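# Load a white part from the tote into the mould nest

## Task

Pick one white plastic part out of the blue tote and put it, narrow end pointing down and pushed fully home, into the empty nest of whichever mould on the rotary table is closest to the arms. The tote must stay upright in its place with the remaining parts still inside. Finally release the part so that neither arm is in contact with any movable object.

## Robot and tools

Robot: two arms, left_arm and right_arm, each with a parallel gripper and a wrist camera (cam_left_wrist, cam_right_wrist). Fixed cameras: cam_head_left, cam_head_right, cam_high, cam_low; all images are 896x504. Arm bases in the scene frame: left_arm at (+0.028, +0.316, +0.033) m, right_arm at (-0.025, -0.372, +0.036) m, both almost unrotated.

Scene frame: origin at table-top height, halfway between the nominal bases; +x points out over the table, +y toward the left_arm side, +z up. Image left/right does not match arm names. Printed hand positions and orientations may be off by a few centimetres, more at long reach. Gripper axes: fingers extend along the gripper's own +z, and they open and close along its y. end_effector_position is the point between the finger pads, just under 1 cm behind the tips.

Row layout (shared by execute_actions and move): one flat list of 14 numbers covering both arms, each in [-1, 1]: dx, dy, dz, rx, ry, rz, opening for left_arm, then the same seven for right_arm. The first six of each arm are an offset, not a pose: measured along scene-frame axes from that arm's Hand target at the start of the call, with rotation about the Hand target position. 1.0 equals 0.6 m for dx/dy/dz and 180 degrees for rx/ry/rz, which together form a single rotation vector. Translations longer than 1.0 get scaled down along their direction. Opening is absolute: +1 fully open (about 87 mm gap), 0 about 31-49 mm, -1 closed; intermediate values scale the motor position. Sending 0 for all six pose numbers requests nothing new of that arm, but its opening value is always a command, so resend the current one to leave a gripper unchanged.

execute_actions(actions, cameras): actions is a list of actions; each action is a table of up to 15 rows, one row per 1/30 s step, and a short table repeats its final row to fill 15 steps. Every row in an action is measured from the pose at the action's start, not from the prior row; a new action or call starts from the current Hand target, so repeating an offset moves further. An empty actions list returns state plus all camera images. cameras: list of names, ["all"], [] for none.

move(target, speed, blend, opening_speed, blocking, cameras): target is one 14-number row or a list of up to 15 rows; every row's offsets are counted from the Hand targets at the move's start, not from the previous row. Paths are straight lines, all finishing together, capped at 10 s. speed: m/s per arm path, 0.002 to 2.9, default 0.25 (rotation up to twice that in rad/s); one value or one per target. blend: corner rounding in m for lists, default 0 (stop at each). opening_speed: rate of opening change per second on the -1..+1 scale, at least 0.2. blocking=false returns after about 0.5 s while the move continues. Moves do not avoid obstacles or the other arm; fast moves lag, overshoot and hit harder; aiming far beyond a contact pushes harder. Do not route a path close past an arm's own base.

wait(seconds, cameras): 0 to 3600 s, lets the scene run without new commands; returns early if a running move ends. stop(cameras): brakes the running move. zoom_image(camera, region): region [x0, y0, x1, y1] pixels of that camera's newest image, at most 504 by 504. finished_scene(scene): ends the current scene, with scene its number; call nothing after it in the same reply.

Results: per arm, end_effector_position (m) and end_effector_quat_wxyz in the scene frame; Hand target (the last commanded pose after clipping, the base for the next offsets); grip_measured on the opening scale; Tool commands; joint positions, velocities (omitted when all are within noise) and torques; motor temperatures. A move adds a "move:" line: done (resting within 10 mm and 2 degrees), off_target, moving, held or fault, plus limits such as paced (command clipped) or held (steps withheld). done does not mean contact is absent.

Control notes: commanded orientation is clipped to within 40 degrees of the measured one each step. Friction and gravity can leave the gripper short, low or tilted; check after each motion and send the remaining gap as a new offset. A blocked arm keeps pressing until commanded back past its gripper. To grip, command about 0.04 below the grip_measured value seen at first contact; close slowly to avoid excess force.

Avoid: dropping the part or releasing it while moving; knocking over or displacing the tote; hitting the table, mould or fixtures; grippers, wrist cameras or cables touching each other or objects; closing one gripper on the other arm's fingers; anything leaving the table. Motors heat when holding loads, stretched out or pushing: MOTOR HOT appears at 75 °C, an over-temperature fault at 90 °C folds that arm away for good, and at 100 °C it collapses. Loose objects may occasionally be nudged by outside pushes.

Each tool is called after "Call:" as name(argument=value, ...), one argument or row to a line, values as JSON.

## Session

Call:
execute_actions(
  actions=[],
)

Scene clock: 0.00 s.
left_arm: end_effector_position=(+0.3122, +0.2435, +0.2621) grip_measured=+1.000 end_effector_quat_wxyz=(+0.541, +0.117, +0.829, +0.081) | right_arm: end_effector_position=(+0.2309, -0.4576, +0.1256) grip_measured=+1.000 end_effector_quat_wxyz=(+0.450, +0.116, +0.879, -0.110)
Joint positions: left_arm=[-0.537 0.881 0.854 -0.45 -0.507 0.043 1] | right_arm=[-0.232 0.823 0.419 -0.208 0.094 -0.044 1]
Joint velocities: within noise
Joint torques (N m): no reading
Motor temperatures (°C): left_arm=[29 31 34 27 27 29 28] | right_arm=[30 36 32 27 27 28 31]
Heat: left arm: 34 °C; right arm: 36 °C.
Hand target: left_arm +0.3126, +0.2432, +0.2664; +0.545, +0.115, +0.827, +0.079 | right_arm +0.2346, -0.4585, +0.1325; +0.459, +0.116, +0.874, -0.111
Tool commands: left_gripper/opening=+1.0 right_gripper/opening=+1.0
camera_calibration:
cam_left_wrist: T_world_to_cam=[[-0.11046, -0.96137, -0.2521, 0.33134], [-0.95249, 0.17484, -0.24938, 0.34196], [0.28383, 0.21258, -0.93502, 0.24326]] pos_world=[0.29327, 0.20704, 0.39626]
cam_right_wrist: T_world_to_cam=[[-0.30874, -0.94554, 0.10314, -0.37837], [-0.94826, 0.29753, -0.11083, 0.39441], [0.0741, -0.13202, -0.98847, 0.19185]] pos_world=[0.24297, -0.44979, 0.27238]

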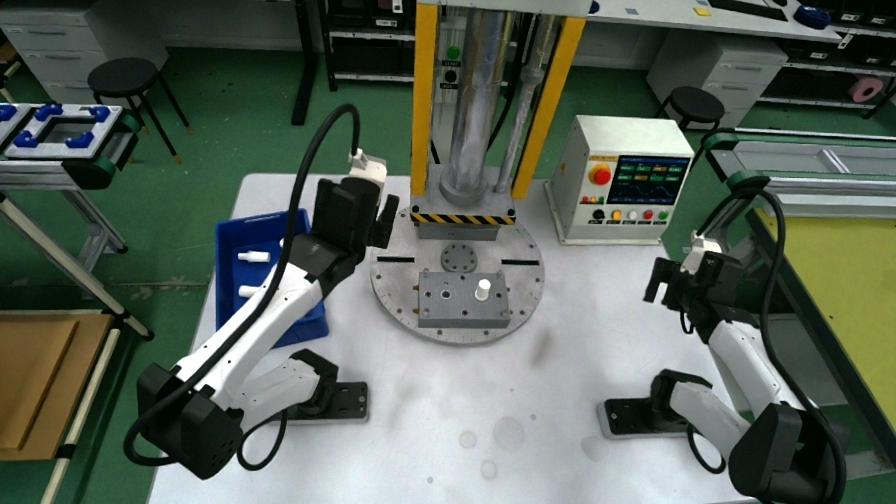

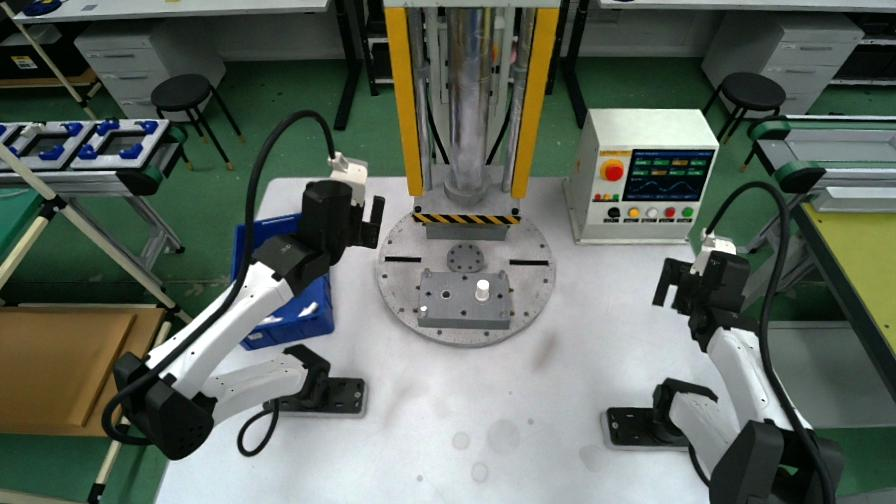

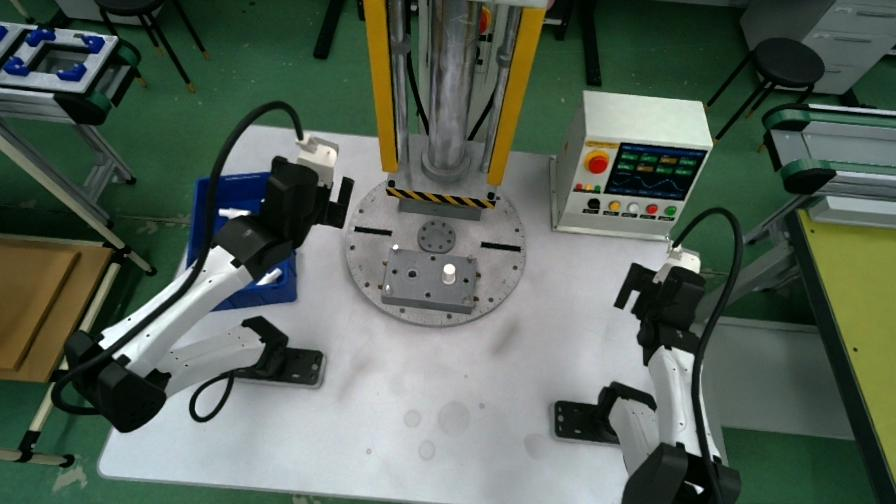

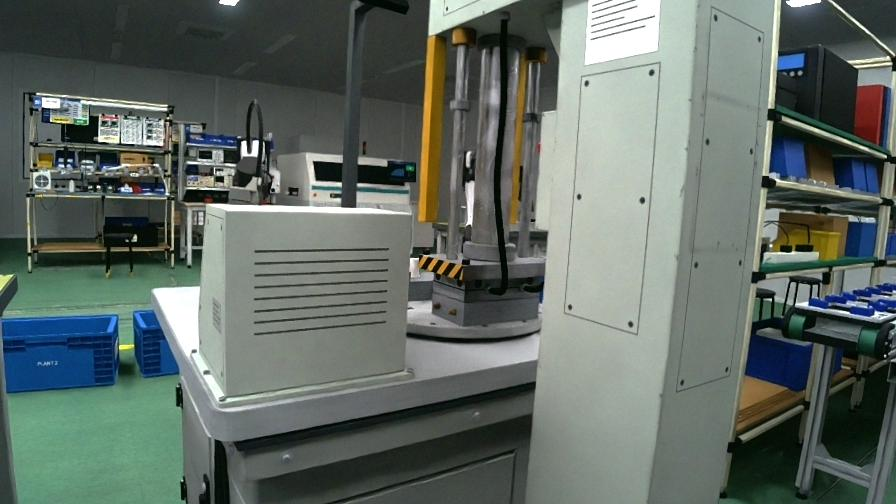

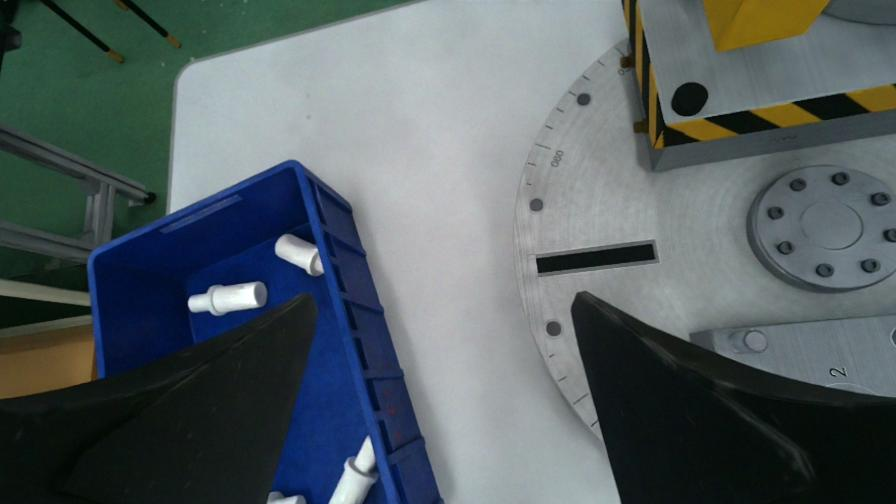

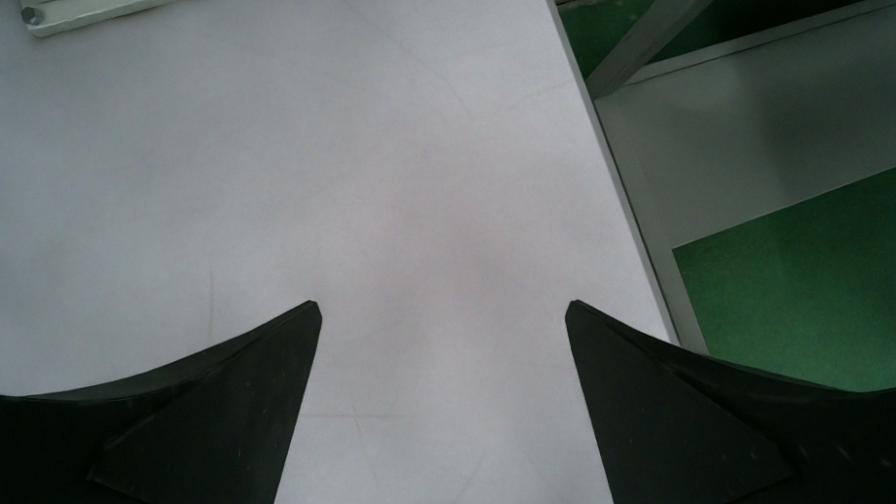

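Call:
move(
  target=[-0.088,0.145,0.157,-0.087,0.023,0.149,1,0,0,0,0,0,0,1],
  speed=0.4,
  cameras=["cam_left_wrist","cam_head_right","cam_head_left"],
)

Scene clock: 43.77 s.
left_arm: end_effector_position=(+0.2602, +0.3302, +0.3557) grip_measured=+1.000 end_effector_quat_wxyz=(+0.492, -0.146, +0.854, +0.092) | right_arm: end_effector_position=(+0.2309, -0.4576, +0.1256) grip_measured=+1.000 end_effector_quat_wxyz=(+0.450, +0.116, +0.879, -0.110)
Joint positions: left_arm=[-0.272 0.934 1.404 -1.093 -0.543 -0.34 1] | right_arm=[-0.232 0.823 0.419 -0.208 0.094 -0.044 1]
Joint torques (N m): left_arm=[1.36 -0.05 9.26 1.55 0 -0.07] | right_arm=[-0.36 -1.39 8.09 2.1 0.1 0.02]
Motor temperatures (°C): left_arm=[29 31 41 31 27 29 28] | right_arm=[30 36 39 34 27 28 31]
Heat: left arm: 41 °C; right arm: 39 °C.
Hand target: left_arm +0.2599, +0.3302, +0.3608; +0.493, -0.152, +0.852, +0.086 | right_arm +0.2346, -0.4585, +0.1325; +0.459, +0.116, +0.874, -0.111
Off the commanded pose: left_arm 0.005 m, 1 deg | right_arm 0.008 m, 1 deg.
move: done
cam_left_wrist: T_world_to_cam=[[0.33616, -0.94179, -0.00406, 0.22157], [-0.92894, -0.33086, -0.16613, 0.43174], [0.15512, 0.05962, -0.9861, 0.42927]] pos_world=[0.25999, 0.32593, 0.49593]
Images, in order (width x height): cam_head_left 896x504, cam_head_right 896x504, cam_left_wrist 896x504.

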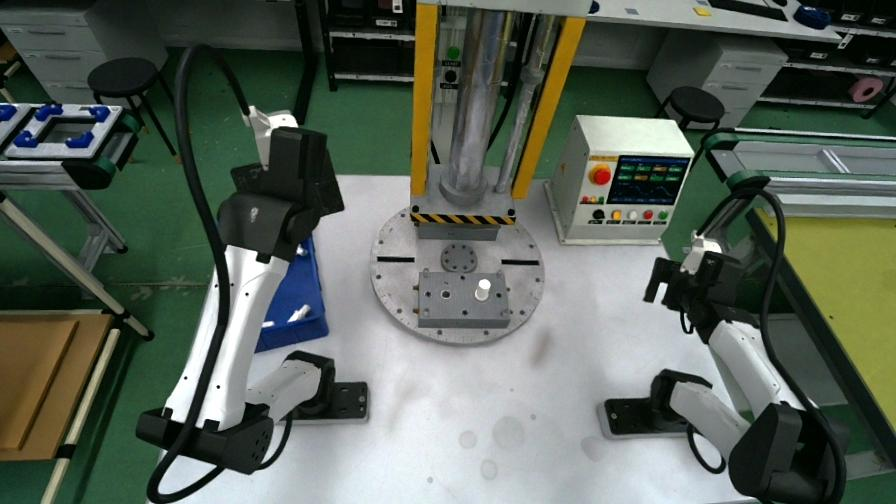

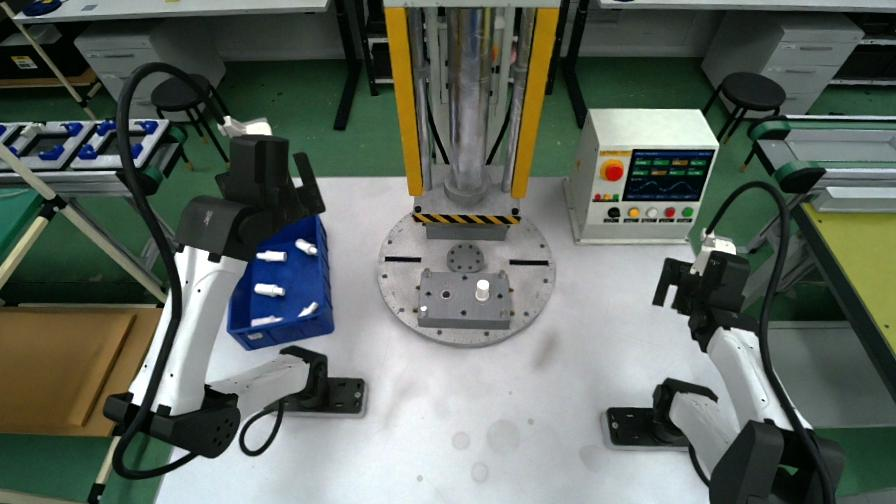

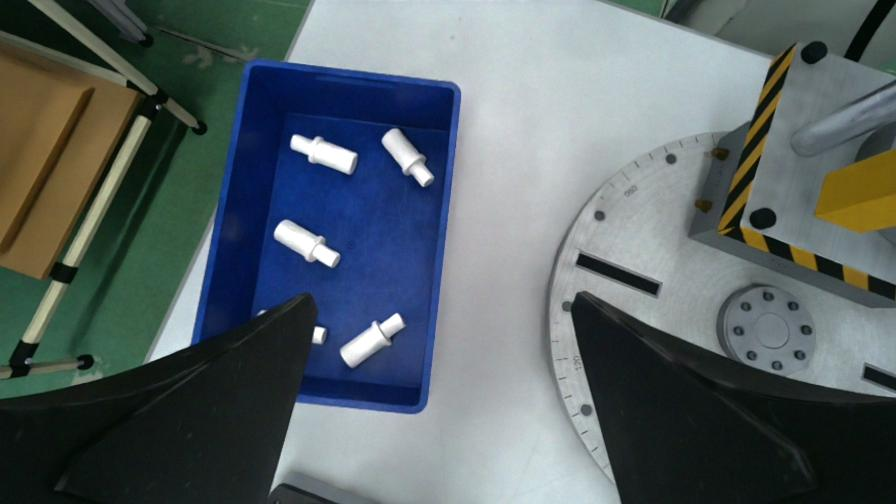

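Call:
move(
  target=[0.052,0.302,-0.268,-0.310,0.247,0.305,1,0,0,0,0,0,0,1],
  speed=0.4,
  cameras=["cam_left_wrist","cam_head_right"],
)

Call:
zoom_image(
  camera="cam_head_right",
  region=[370, 220, 570, 350],
)

Scene clock: 76.43 s.
left_arm: end_effector_position=(+0.2886, +0.5093, +0.1995) grip_measured=+1.000 end_effector_quat_wxyz=(-0.013, -0.657, +0.752, -0.042) | right_arm: end_effector_position=(+0.2309, -0.4576, +0.1256) grip_measured=+1.000 end_effector_quat_wxyz=(+0.450, +0.116, +0.879, -0.110)
Joint positions: left_arm=[0.774 1.941 1.912 -1.572 0.083 -0.674 1] | right_arm=[-0.232 0.823 0.419 -0.208 0.094 -0.044 1]
Joint torques (N m): left_arm=[1.28 -6.98 9.28 0.16 0.24 -0.06] | right_arm=[-0.31 -1.46 8.21 2.14 0.08 -0.01]
Heat: left arm: 42 °C; right arm: 41 °C.
Hand target: left_arm +0.2911, +0.5114, +0.2000; -0.053, -0.661, +0.747, -0.047 | right_arm +0.2346, -0.4585, +0.1325; +0.459, +0.116, +0.874, -0.111
Off the commanded pose: left_arm 0.003 m, 5 deg | right_arm 0.008 m, 1 deg.
joint sent to its limit (left arm) — joint 4 (wrist pitch), lower limit. The joint targets are off in orientation, not in position.
move: off_target (left_arm)
cam_left_wrist: T_world_to_cam=[[0.99072, -0.12496, 0.05339, -0.23623], [-0.11546, -0.56687, 0.81568, 0.18109], [-0.07166, -0.81427, -0.57604, 0.68883]] pos_world=[0.30431, 0.63404, 0.2617]
Images, in order (width x height): cam_head_right 896x504, cam_left_wrist 896x504.

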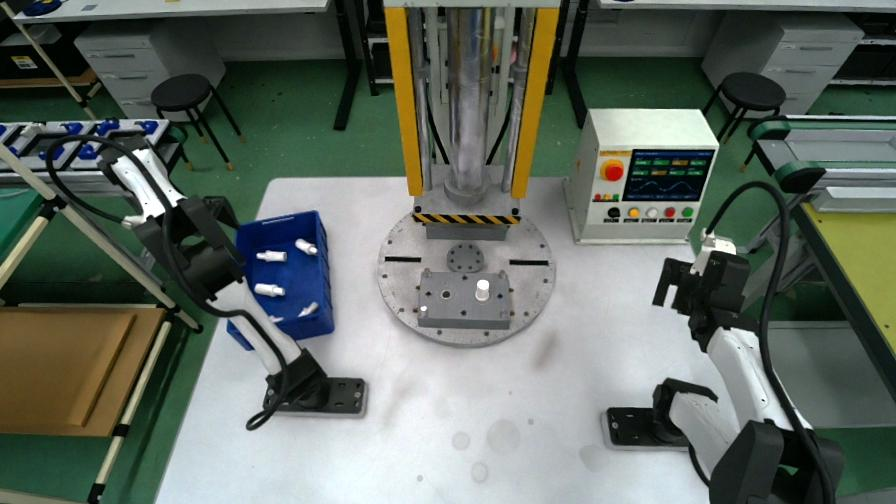

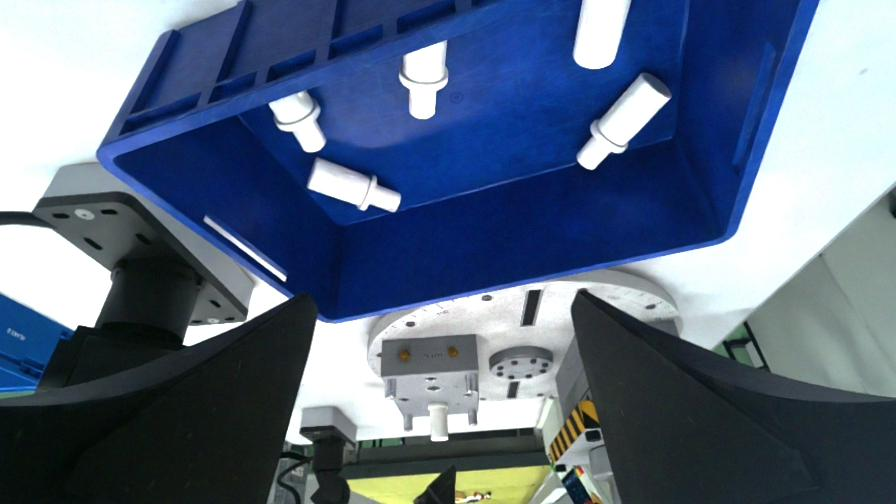

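Scaled by 2.520 from the camera's image (finer frame: 1280x720).

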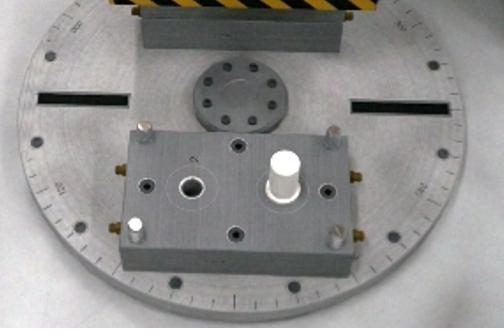

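Call:
move(
  target=[-0.005,-0.016,-0.170,0.022,-0.003,0,1,0,0,0,0,0,0,1],
  cameras=["cam_left_wrist","cam_head_right","cam_head_left","cam_high"],
)

Call:
zoom_image(
  camera="cam_head_right",
  region=[100, 100, 400, 360],
)

Call:
zoom_image(
  camera="cam_head_left",
  region=[100, 100, 400, 360],
)

Scene clock: 130.17 s.
left_arm: end_effector_position=(+0.2877, +0.5015, +0.1008) grip_measured=+1.000 end_effector_quat_wxyz=(-0.029, -0.661, +0.749, -0.032) | right_arm: end_effector_position=(+0.2309, -0.4576, +0.1256) grip_measured=+1.000 end_effector_quat_wxyz=(+0.450, +0.116, +0.879, -0.110)
Joint positions: left_arm=[0.75 1.941 1.516 -1.205 0.063 -0.706 1] | right_arm=[-0.232 0.823 0.419 -0.208 0.094 -0.044 1]
Joint torques (N m): left_arm=[0.12 -8.58 6 0.36 -0.06 -0.07] | right_arm=[-0.4 -1.26 8.24 2.16 0.09 0]
Motor temperatures (°C): left_arm=[29 35 41 29 27 29 28] | right_arm=[30 36 44 37 27 28 31]
Heat: left arm: 41 °C; right arm: 44 °C.
Hand target: left_arm +0.2881, +0.5018, +0.0980; -0.026, -0.662, +0.749, -0.024 | right_arm +0.2346, -0.4585, +0.1325; +0.459, +0.116, +0.874, -0.111
Off the commanded pose: left_arm 0.003 m, 1 deg | right_arm 0.008 m, 1 deg.
move: done
cam_left_wrist: T_world_to_cam=[[0.99304, -0.11663, 0.01634, -0.23221], [-0.07965, -0.56293, 0.82266, 0.24402], [-0.08675, -0.81824, -0.5683, 0.63115]] pos_world=[0.30478, 0.62671, 0.16173]
Images, in order (width x height): cam_head_left 896x504, cam_head_right 896x504, cam_high 896x504, cam_left_wrist 896x504.

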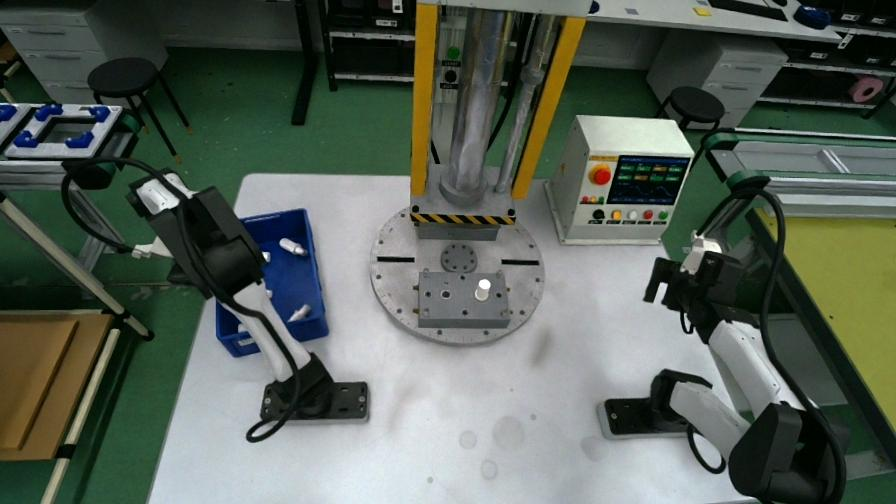

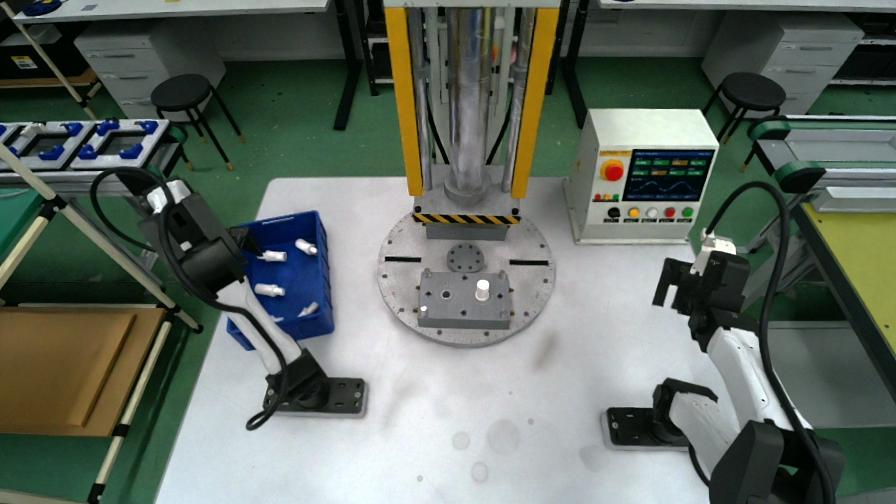

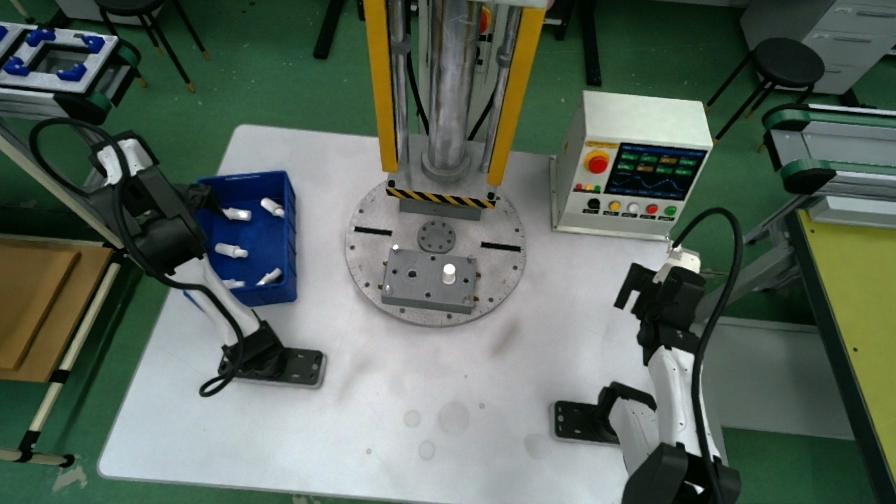

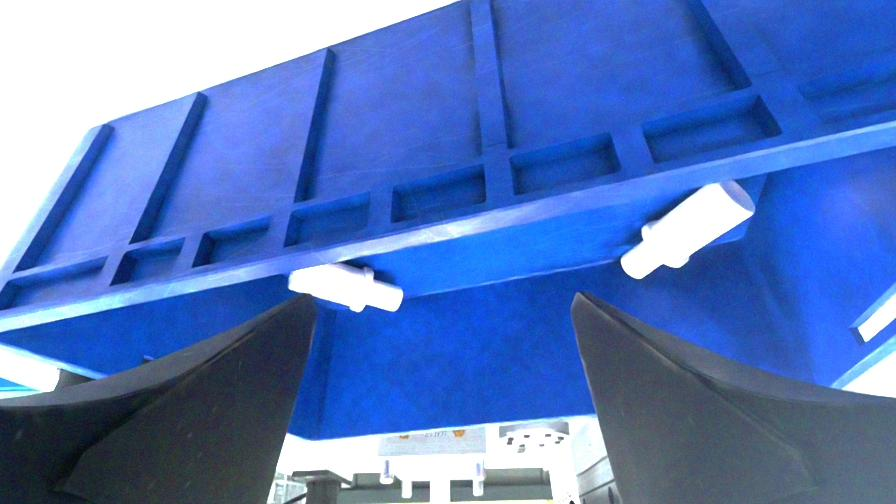

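Scaled by 1.680 from the camera's image (finer frame: 1280x720).

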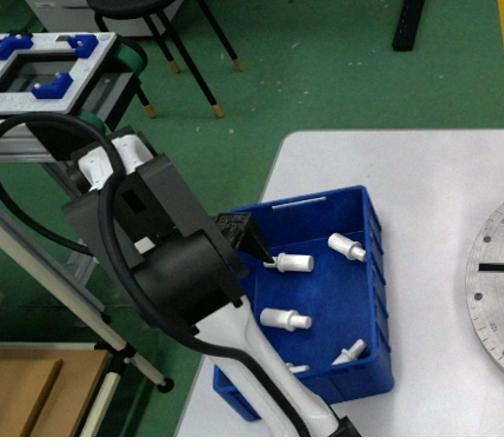

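Scaled by 1.680 from the camera's image (finer frame: 1280x720).

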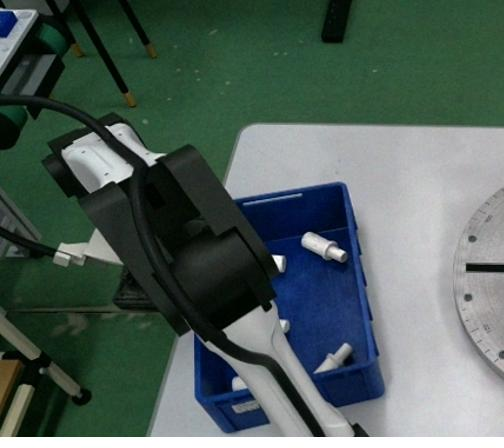

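Call:
move(
  target=[-0.003,0,-0.09,0.055,-0.007,0,1,0,0,0,0,0,0,1],
  speed=0.08,
  cameras=["cam_left_wrist","cam_head_right","cam_head_left"],
)

Call:
zoom_image(
  camera="cam_head_right",
  region=[180, 180, 360, 360],
)

Call:
zoom_image(
  camera="cam_head_left",
  region=[100, 160, 360, 380],
)

Scene clock: 155.10 s.
left_arm: end_effector_position=(+0.2824, +0.4890, +0.0652) grip_measured=+1.000 end_effector_quat_wxyz=(+0.020, -0.664, +0.747, +0.021) | right_arm: end_effector_position=(+0.2309, -0.4576, +0.1256) grip_measured=+1.000 end_effector_quat_wxyz=(+0.450, +0.116, +0.879, -0.110)
Joint positions: left_arm=[0.679 1.838 1.258 -0.954 -0.044 -0.786 1] | right_arm=[-0.232 0.823 0.419 -0.208 0.094 -0.044 1]
Joint torques (N m): left_arm=[1.33 -5.35 3.22 1.42 -0.23 0.2] | right_arm=[-0.35 -1.35 8.21 2.13 0.09 0]
Heat: left arm: 41 °C; right arm: 44 °C.
Hand target: left_arm +0.2862, +0.5018, +0.0440; +0.039, -0.661, +0.748, +0.033 | right_arm +0.2346, -0.4585, +0.1325; +0.459, +0.116, +0.874, -0.111
Off the commanded pose: left_arm 0.025 m, 3 deg | right_arm 0.008 m, 1 deg.
move: off_target (left_arm)
cam_left_wrist: T_world_to_cam=[[0.99385, -0.11067, 0.00284, -0.23011], [-0.0773, -0.67533, 0.73346, 0.32604], [-0.07925, -0.72917, -0.67973, 0.56178]] pos_world=[0.29842, 0.60435, 0.14338]
Images, in order (width x height): cam_head_left 896x504, cam_head_right 896x504, cam_left_wrist 896x504.

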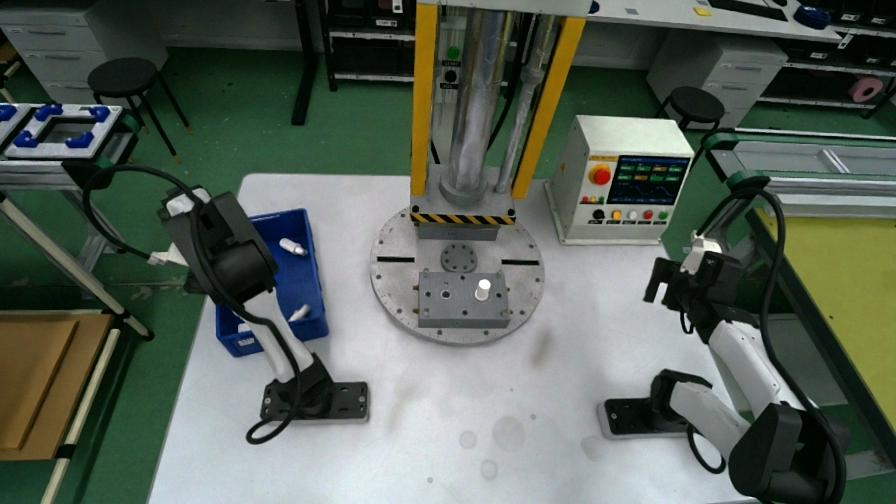

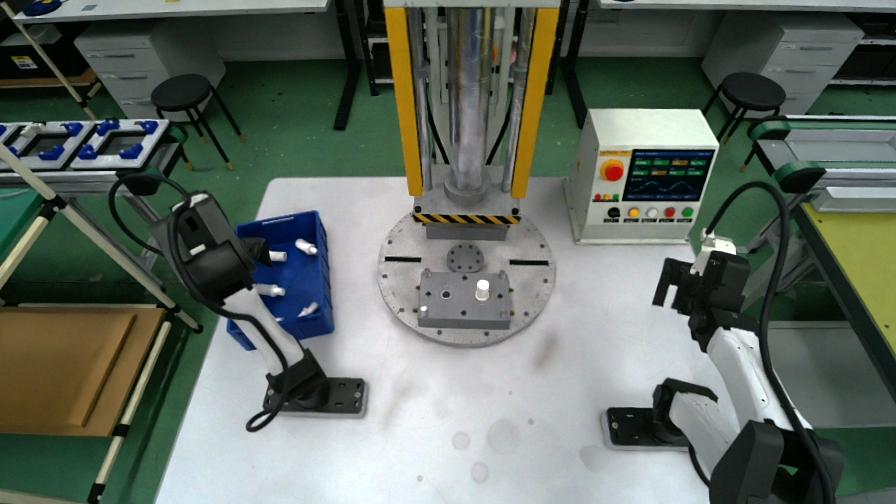

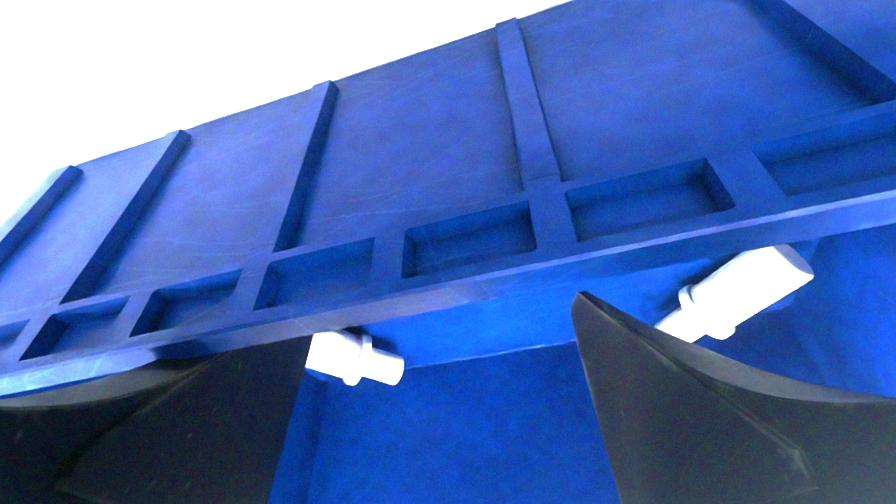

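Scaled by 2.800 from the camera's image (finer frame: 1280x720).

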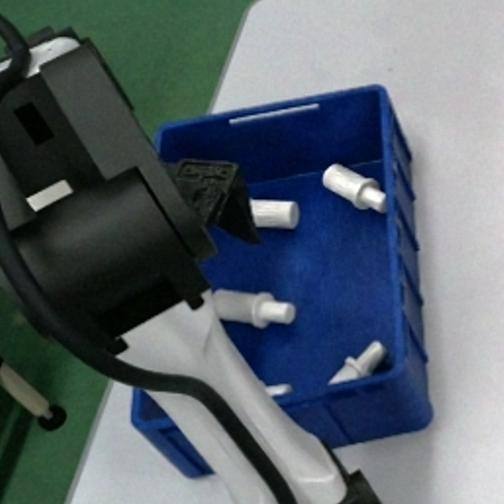

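Scaled by 1.938 from the camera's image (finer frame: 1280x720).

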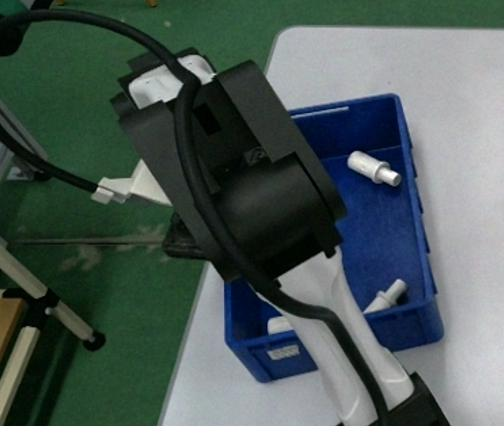

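Call:
move(
  target=[
    [0,-0.01,0.15,0,0,0,1,0,0,0,0,0,0,1],
    [0,-0.003,0.18,0.160,-0.020,0,1,0,0,0,0,0,0,1],
    [0,-0.003,0.09,0.160,-0.020,0,1,0,0,0,0,0,0,1],
  ],
  speed=0.3,
  blend=[0.02,0.02,0],
  cameras=["cam_left_wrist"],
)

Scene clock: 192.83 s.
left_arm: end_effector_position=(+0.2859, +0.4983, +0.0995) grip_measured=+1.000 end_effector_quat_wxyz=(+0.219, -0.632, +0.719, +0.189) | right_arm: end_effector_position=(+0.2309, -0.4576, +0.1256) grip_measured=+1.000 end_effector_quat_wxyz=(+0.450, +0.116, +0.879, -0.110)
Joint positions: left_arm=[0.461 1.531 1.002 -0.689 -0.48 -0.907 1] | right_arm=[-0.232 0.823 0.419 -0.208 0.094 -0.044 1]
Joint torques (N m): left_arm=[0.08 -5.52 6.57 1.08 -0.45 -0.04] | right_arm=[-0.32 -1.28 8.25 2.09 0.08 -0.01]
Heat: left arm: 38 °C; right arm: 45 °C.
Hand target: left_arm +0.2863, +0.5000, +0.0979; +0.225, -0.632, +0.715, +0.198 | right_arm +0.2346, -0.4585, +0.1325; +0.459, +0.116, +0.874, -0.111
Off the commanded pose: left_arm 0.002 m, 1 deg | right_arm 0.008 m, 1 deg.
move: done
cam_left_wrist: T_world_to_cam=[[0.99172, -0.12751, 0.01558, -0.22497], [-0.12654, -0.9489, 0.28909, 0.50198], [-0.02207, -0.28867, -0.95717, 0.38394]] pos_world=[0.29511, 0.55848, 0.22589]

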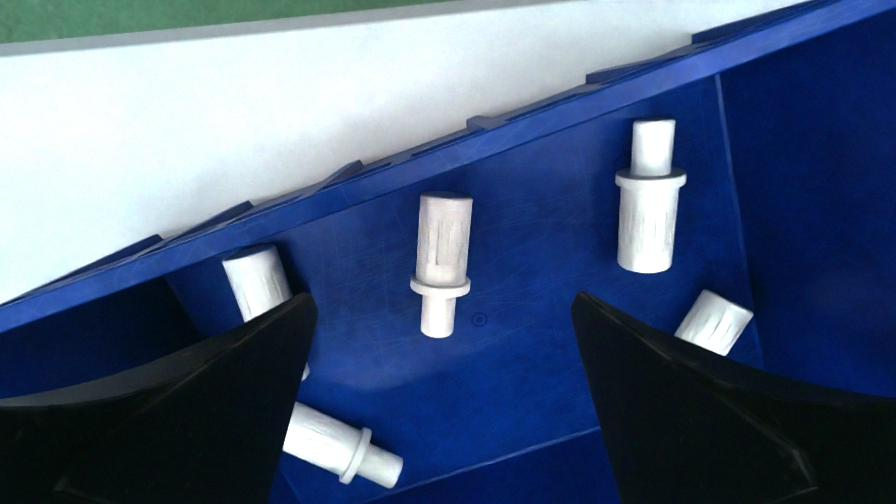

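Call:
move(
  target=[0.005,0.002,-0.113,0,0,-0.019,1,0,0,0,0,0,0,1],
  speed=0.15,
  cameras=["cam_left_wrist"],
)

Scene clock: 204.37 s.
left_arm: end_effector_position=(+0.2899, +0.5017, +0.0369) grip_measured=+1.000 end_effector_quat_wxyz=(+0.234, -0.614, +0.730, +0.190) | right_arm: end_effector_position=(+0.2309, -0.4576, +0.1256) grip_measured=+1.000 end_effector_quat_wxyz=(+0.450, +0.116, +0.879, -0.110)
Joint positions: left_arm=[0.461 1.631 0.816 -0.359 -0.48 -0.851 1] | right_arm=[-0.232 0.823 0.419 -0.208 0.094 -0.044 1]
Joint torques (N m): left_arm=[0.64 -4.66 5.94 1.21 -0.19 0.09] | right_arm=[-0.34 -1.25 8.18 2.12 0.09 0.03]
Heat: left arm: 38 °C; right arm: 45 °C.
Hand target: left_arm +0.2893, +0.5012, +0.0301; +0.231, -0.610, +0.733, +0.191 | right_arm +0.2346, -0.4585, +0.1325; +0.459, +0.116, +0.874, -0.111
Off the commanded pose: left_arm 0.007 m, 1 deg | right_arm 0.008 m, 1 deg.
move: done
cam_left_wrist: T_world_to_cam=[[0.98453, -0.174, 0.02058, -0.20223], [-0.1732, -0.94874, 0.26438, 0.5382], [-0.02648, -0.26386, -0.9642, 0.31415]] pos_world=[0.30063, 0.55831, 0.16478]

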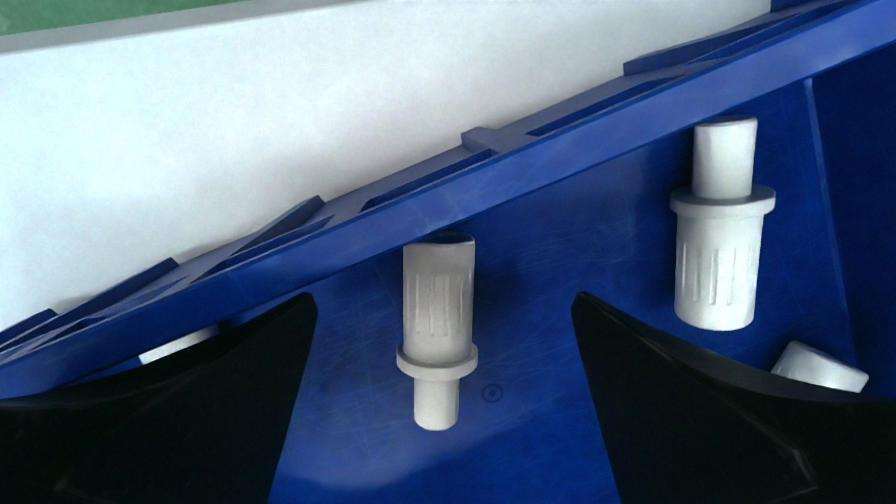

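Call:
move(
  target=[-0.001,-0.001,-0.009,0,0,0,1,0,0,0,0,0,0,1],
  speed=0.1,
)

Call:
move(
  target=[0,0,0,0,0,0,-0.95,0,0,0,0,0,0,1],
  opening_speed=1.2,
  cameras=["cam_left_wrist"],
)

Scene clock: 213.27 s.
left_arm: end_effector_position=(+0.2904, +0.5015, +0.0347) grip_measured=+1.000 end_effector_quat_wxyz=(+0.237, -0.613, +0.729, +0.189) | right_arm: end_effector_position=(+0.2309, -0.4576, +0.1256) grip_measured=+1.000 end_effector_quat_wxyz=(+0.450, +0.116, +0.879, -0.110)
Joint positions: left_arm=[0.46 1.633 0.807 -0.341 -0.48 -0.851 1] | right_arm=[-0.232 0.823 0.419 -0.208 0.094 -0.044 1]
Joint torques (N m): left_arm=[0.72 -4.05 5.56 1.28 -0.21 0.09] | right_arm=[-0.39 -1.28 8.2 2.15 0.07 0.01]
Heat: left arm: 38 °C; right arm: 46 °C.
Hand target: left_arm +0.2886, +0.5007, +0.0247; +0.231, -0.610, +0.733, +0.191 | right_arm +0.2346, -0.4585, +0.1325; +0.459, +0.116, +0.874, -0.111
Off the commanded pose: left_arm 0.010 m, 1 deg | right_arm 0.008 m, 1 deg.
move: done

Scene clock: 215.10 s.
left_arm: end_effector_position=(+0.2897, +0.5011, +0.0313) grip_measured=-0.203 end_effector_quat_wxyz=(+0.235, -0.613, +0.730, +0.189) | right_arm: end_effector_position=(+0.2309, -0.4576, +0.1256) grip_measured=+1.000 end_effector_quat_wxyz=(+0.450, +0.116, +0.879, -0.110)
Joint positions: left_arm=[0.46 1.642 0.802 -0.332 -0.479 -0.851 0.399] | right_arm=[-0.232 0.823 0.419 -0.208 0.094 -0.044 1]
Joint torques (N m): left_arm=[0.66 -4.68 5.96 1.19 -0.2 0.09] | right_arm=[-0.32 -1.26 8.18 2.11 0.08 0.01]
Heat: left arm: 38 °C; right arm: 46 °C.
Hand target: left_arm +0.2886, +0.5006, +0.0247; +0.231, -0.610, +0.733, +0.191 | right_arm +0.2346, -0.4585, +0.1325; +0.459, +0.116, +0.874, -0.111
Off the commanded pose: left_arm 0.007 m, 1 deg | right_arm 0.008 m, 1 deg.
move: done
cam_left_wrist: T_world_to_cam=[[0.98424, -0.1755, 0.02148, -0.20124], [-0.17489, -0.94851, 0.26407, 0.53951], [-0.02597, -0.26367, -0.96426, 0.30834]] pos_world=[0.30044, 0.55771, 0.15918]

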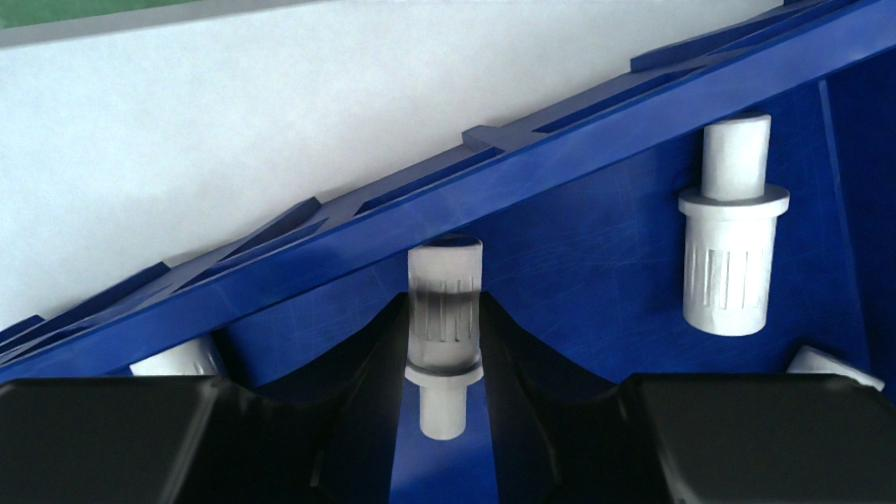

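Call:
move(
  target=[
    [-0.006,-0.04,0.325,0,0,0,-0.95,0,0,0,0,0,0,1],
    [0.069,-0.418,0.375,0,0,-0.356,-0.95,0,0,0,0,0,0,1],
    [-0.148,-0.751,0.325,0,0,-0.644,-0.95,0,0,0,0,0,0,1],
    [-0.348,-0.834,0.13,0,0,-0.889,-0.95,0,0,0,0,0,0,1],
  ],
  speed=0.35,
  blend=[0.04,0.05,0.04,0],
  cameras=["cam_left_wrist","cam_head_right","cam_head_left"],
)

Scene clock: 229.67 s.
left_arm: end_effector_position=(+0.0832, +0.0026, +0.1081) grip_measured=-0.203 end_effector_quat_wxyz=(+0.231, +0.609, +0.734, -0.191) | right_arm: end_effector_position=(+0.2309, -0.4576, +0.1256) grip_measured=+1.000 end_effector_quat_wxyz=(+0.450, +0.116, +0.879, -0.110)
Joint positions: left_arm=[-1.387 1.369 0.855 -0.448 -0.01 -0.011 0.399] | right_arm=[-0.232 0.823 0.419 -0.208 0.094 -0.044 1]
Joint torques (N m): left_arm=[0.17 -3.66 7.06 1.61 0.24 0.1] | right_arm=[-0.35 -1.32 8.16 2.12 0.06 0.02]
Heat: left arm: 39 °C; right arm: 46 °C.
Hand target: left_arm +0.0798, +0.0002, +0.1026; +0.228, +0.617, +0.728, -0.194 | right_arm +0.2346, -0.4585, +0.1325; +0.459, +0.116, +0.874, -0.111
Off the commanded pose: left_arm 0.007 m, 1 deg | right_arm 0.008 m, 1 deg.
move: done
cam_left_wrist: T_world_to_cam=[[-0.98251, -0.18603, 0.00804, 0.07797], [-0.17712, 0.94703, 0.26788, 0.00506], [-0.05745, 0.26177, -0.96342, 0.24679]] pos_world=[0.09168, -0.05489, 0.23578]
Images, in order (width x height): cam_head_left 896x504, cam_head_right 896x504, cam_left_wrist 896x504.

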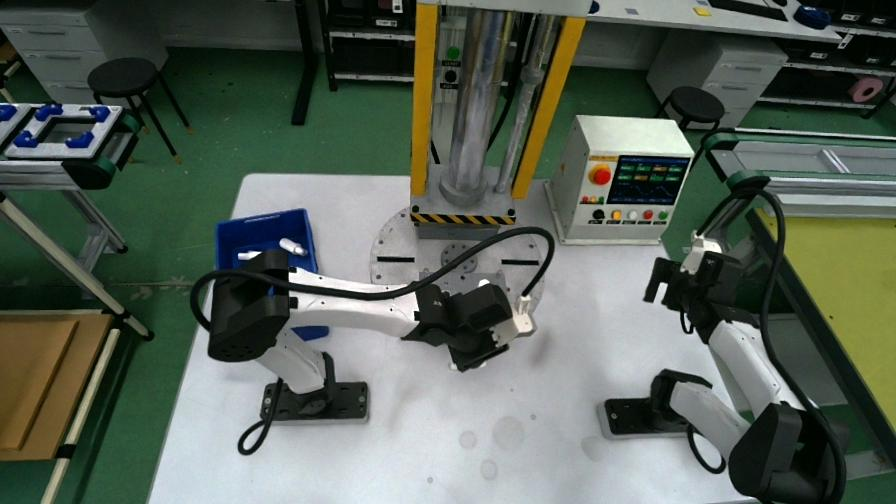

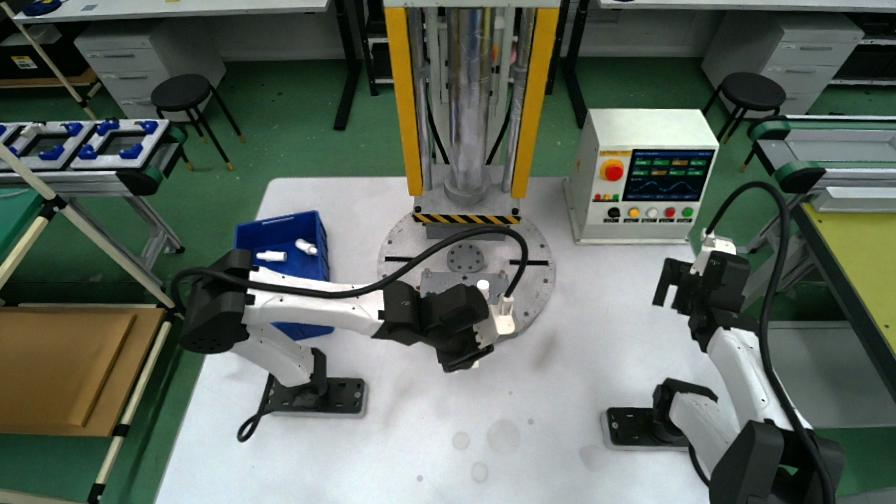

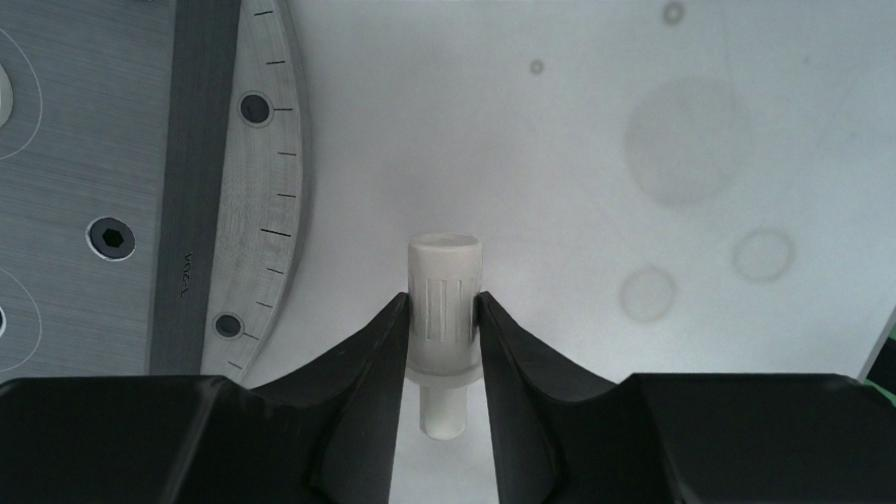

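Call:
move(
  target=[0,0,-0.152,0,0,0,-0.95,0,0,0,0,0,0,1],
  speed=0.1,
  cameras=["cam_left_wrist"],
)

Scene clock: 240.50 s.
left_arm: end_effector_position=(+0.0841, -0.0073, +0.0266) grip_measured=-0.202 end_effector_quat_wxyz=(+0.244, +0.606, +0.729, -0.204) | right_arm: end_effector_position=(+0.2309, -0.4576, +0.1256) grip_measured=+1.000 end_effector_quat_wxyz=(+0.450, +0.116, +0.879, -0.110)
Joint positions: left_arm=[-1.387 1.555 0.631 -0.001 -0.005 -0.011 0.399] | right_arm=[-0.232 0.823 0.419 -0.208 0.094 -0.044 1]
Joint torques (N m): left_arm=[0.21 -2.95 5.01 1.56 0.18 0.11] | right_arm=[-0.46 -1.28 8.2 2.13 0.06 0.02]
Heat: left arm: 39 °C; right arm: 46 °C.
Hand target: left_arm +0.0798, +0.0001, +0.0115; +0.228, +0.617, +0.728, -0.195 | right_arm +0.2346, -0.4585, +0.1325; +0.459, +0.116, +0.874, -0.111
Off the commanded pose: left_arm 0.018 m, 2 deg | right_arm 0.008 m, 1 deg.
move: off_target (left_arm)
cam_left_wrist: T_world_to_cam=[[-0.98309, -0.18271, 0.01206, 0.07769], [-0.175, 0.95692, 0.23169, 0.03731], [-0.05387, 0.22566, -0.97271, 0.1706]] pos_world=[0.0921, -0.06001, 0.15636]

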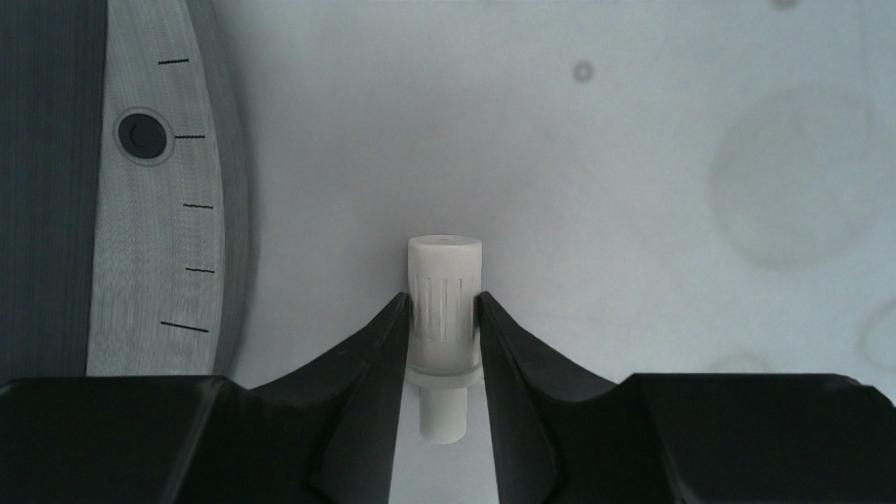

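Call:
move(
  target=[0.004,-0.012,0.019,0,0,0,-0.95,0,0,0,0,0,0,1],
  speed=0.1,
)

Call:
move(
  target=[0,0,0,0,0,0,0.8,0,0,0,0,0,0,1],
  opening_speed=0.8,
  cameras=["cam_left_wrist"],
)

Scene clock: 245.73 s.
left_arm: end_effector_position=(+0.0841, -0.0075, +0.0268) grip_measured=-0.202 end_effector_quat_wxyz=(+0.239, +0.608, +0.730, -0.200) | right_arm: end_effector_position=(+0.2309, -0.4576, +0.1256) grip_measured=+1.000 end_effector_quat_wxyz=(+0.450, +0.116, +0.879, -0.110)
Joint positions: left_arm=[-1.387 1.561 0.645 -0.021 -0.005 -0.009 0.399] | right_arm=[-0.232 0.823 0.419 -0.208 0.094 -0.044 1]
Joint torques (N m): left_arm=[0.51 -3.78 8.58 1.23 0.2 0.13] | right_arm=[-0.38 -1.21 8.17 2.14 0.11 0.01]
Heat: left arm: 39 °C; right arm: 46 °C.
Hand target: left_arm +0.0822, -0.0070, +0.0228; +0.228, +0.617, +0.728, -0.194 | right_arm +0.2346, -0.4585, +0.1325; +0.459, +0.116, +0.874, -0.111
Off the commanded pose: left_arm 0.004 m, 2 deg | right_arm 0.008 m, 1 deg.
move: done

Scene clock: 248.33 s.
left_arm: end_effector_position=(+0.0832, -0.0021, +0.0224) grip_measured=+0.799 end_effector_quat_wxyz=(+0.230, +0.611, +0.733, -0.192) | right_arm: end_effector_position=(+0.2309, -0.4576, +0.1256) grip_measured=+1.000 end_effector_quat_wxyz=(+0.450, +0.116, +0.879, -0.110)
Joint positions: left_arm=[-1.387 1.568 0.645 -0.041 -0.005 -0.008 0.9] | right_arm=[-0.232 0.823 0.419 -0.208 0.094 -0.044 1]
Joint torques (N m): left_arm=[0.54 -4.3 8.54 1.37 0.2 0.11] | right_arm=[-0.43 -1.2 8.27 2.13 0.09 0.03]
Heat: left arm: 40 °C; right arm: 46 °C.
Hand target: left_arm +0.0822, -0.0070, +0.0228; +0.228, +0.617, +0.728, -0.194 | right_arm +0.2346, -0.4585, +0.1325; +0.459, +0.116, +0.874, -0.111
Off the commanded pose: left_arm 0.005 m, 1 deg | right_arm 0.008 m, 1 deg.
move: done
cam_left_wrist: T_world_to_cam=[[-0.98345, -0.18087, 0.01034, 0.07788], [-0.17143, 0.94755, 0.26976, 0.03192], [-0.05859, 0.26352, -0.96287, 0.16554]] pos_world=[0.09176, -0.05978, 0.14998]

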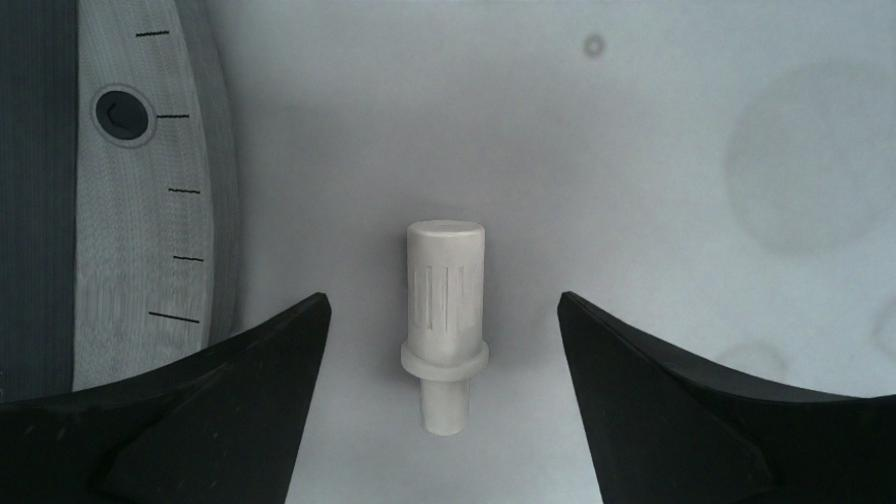

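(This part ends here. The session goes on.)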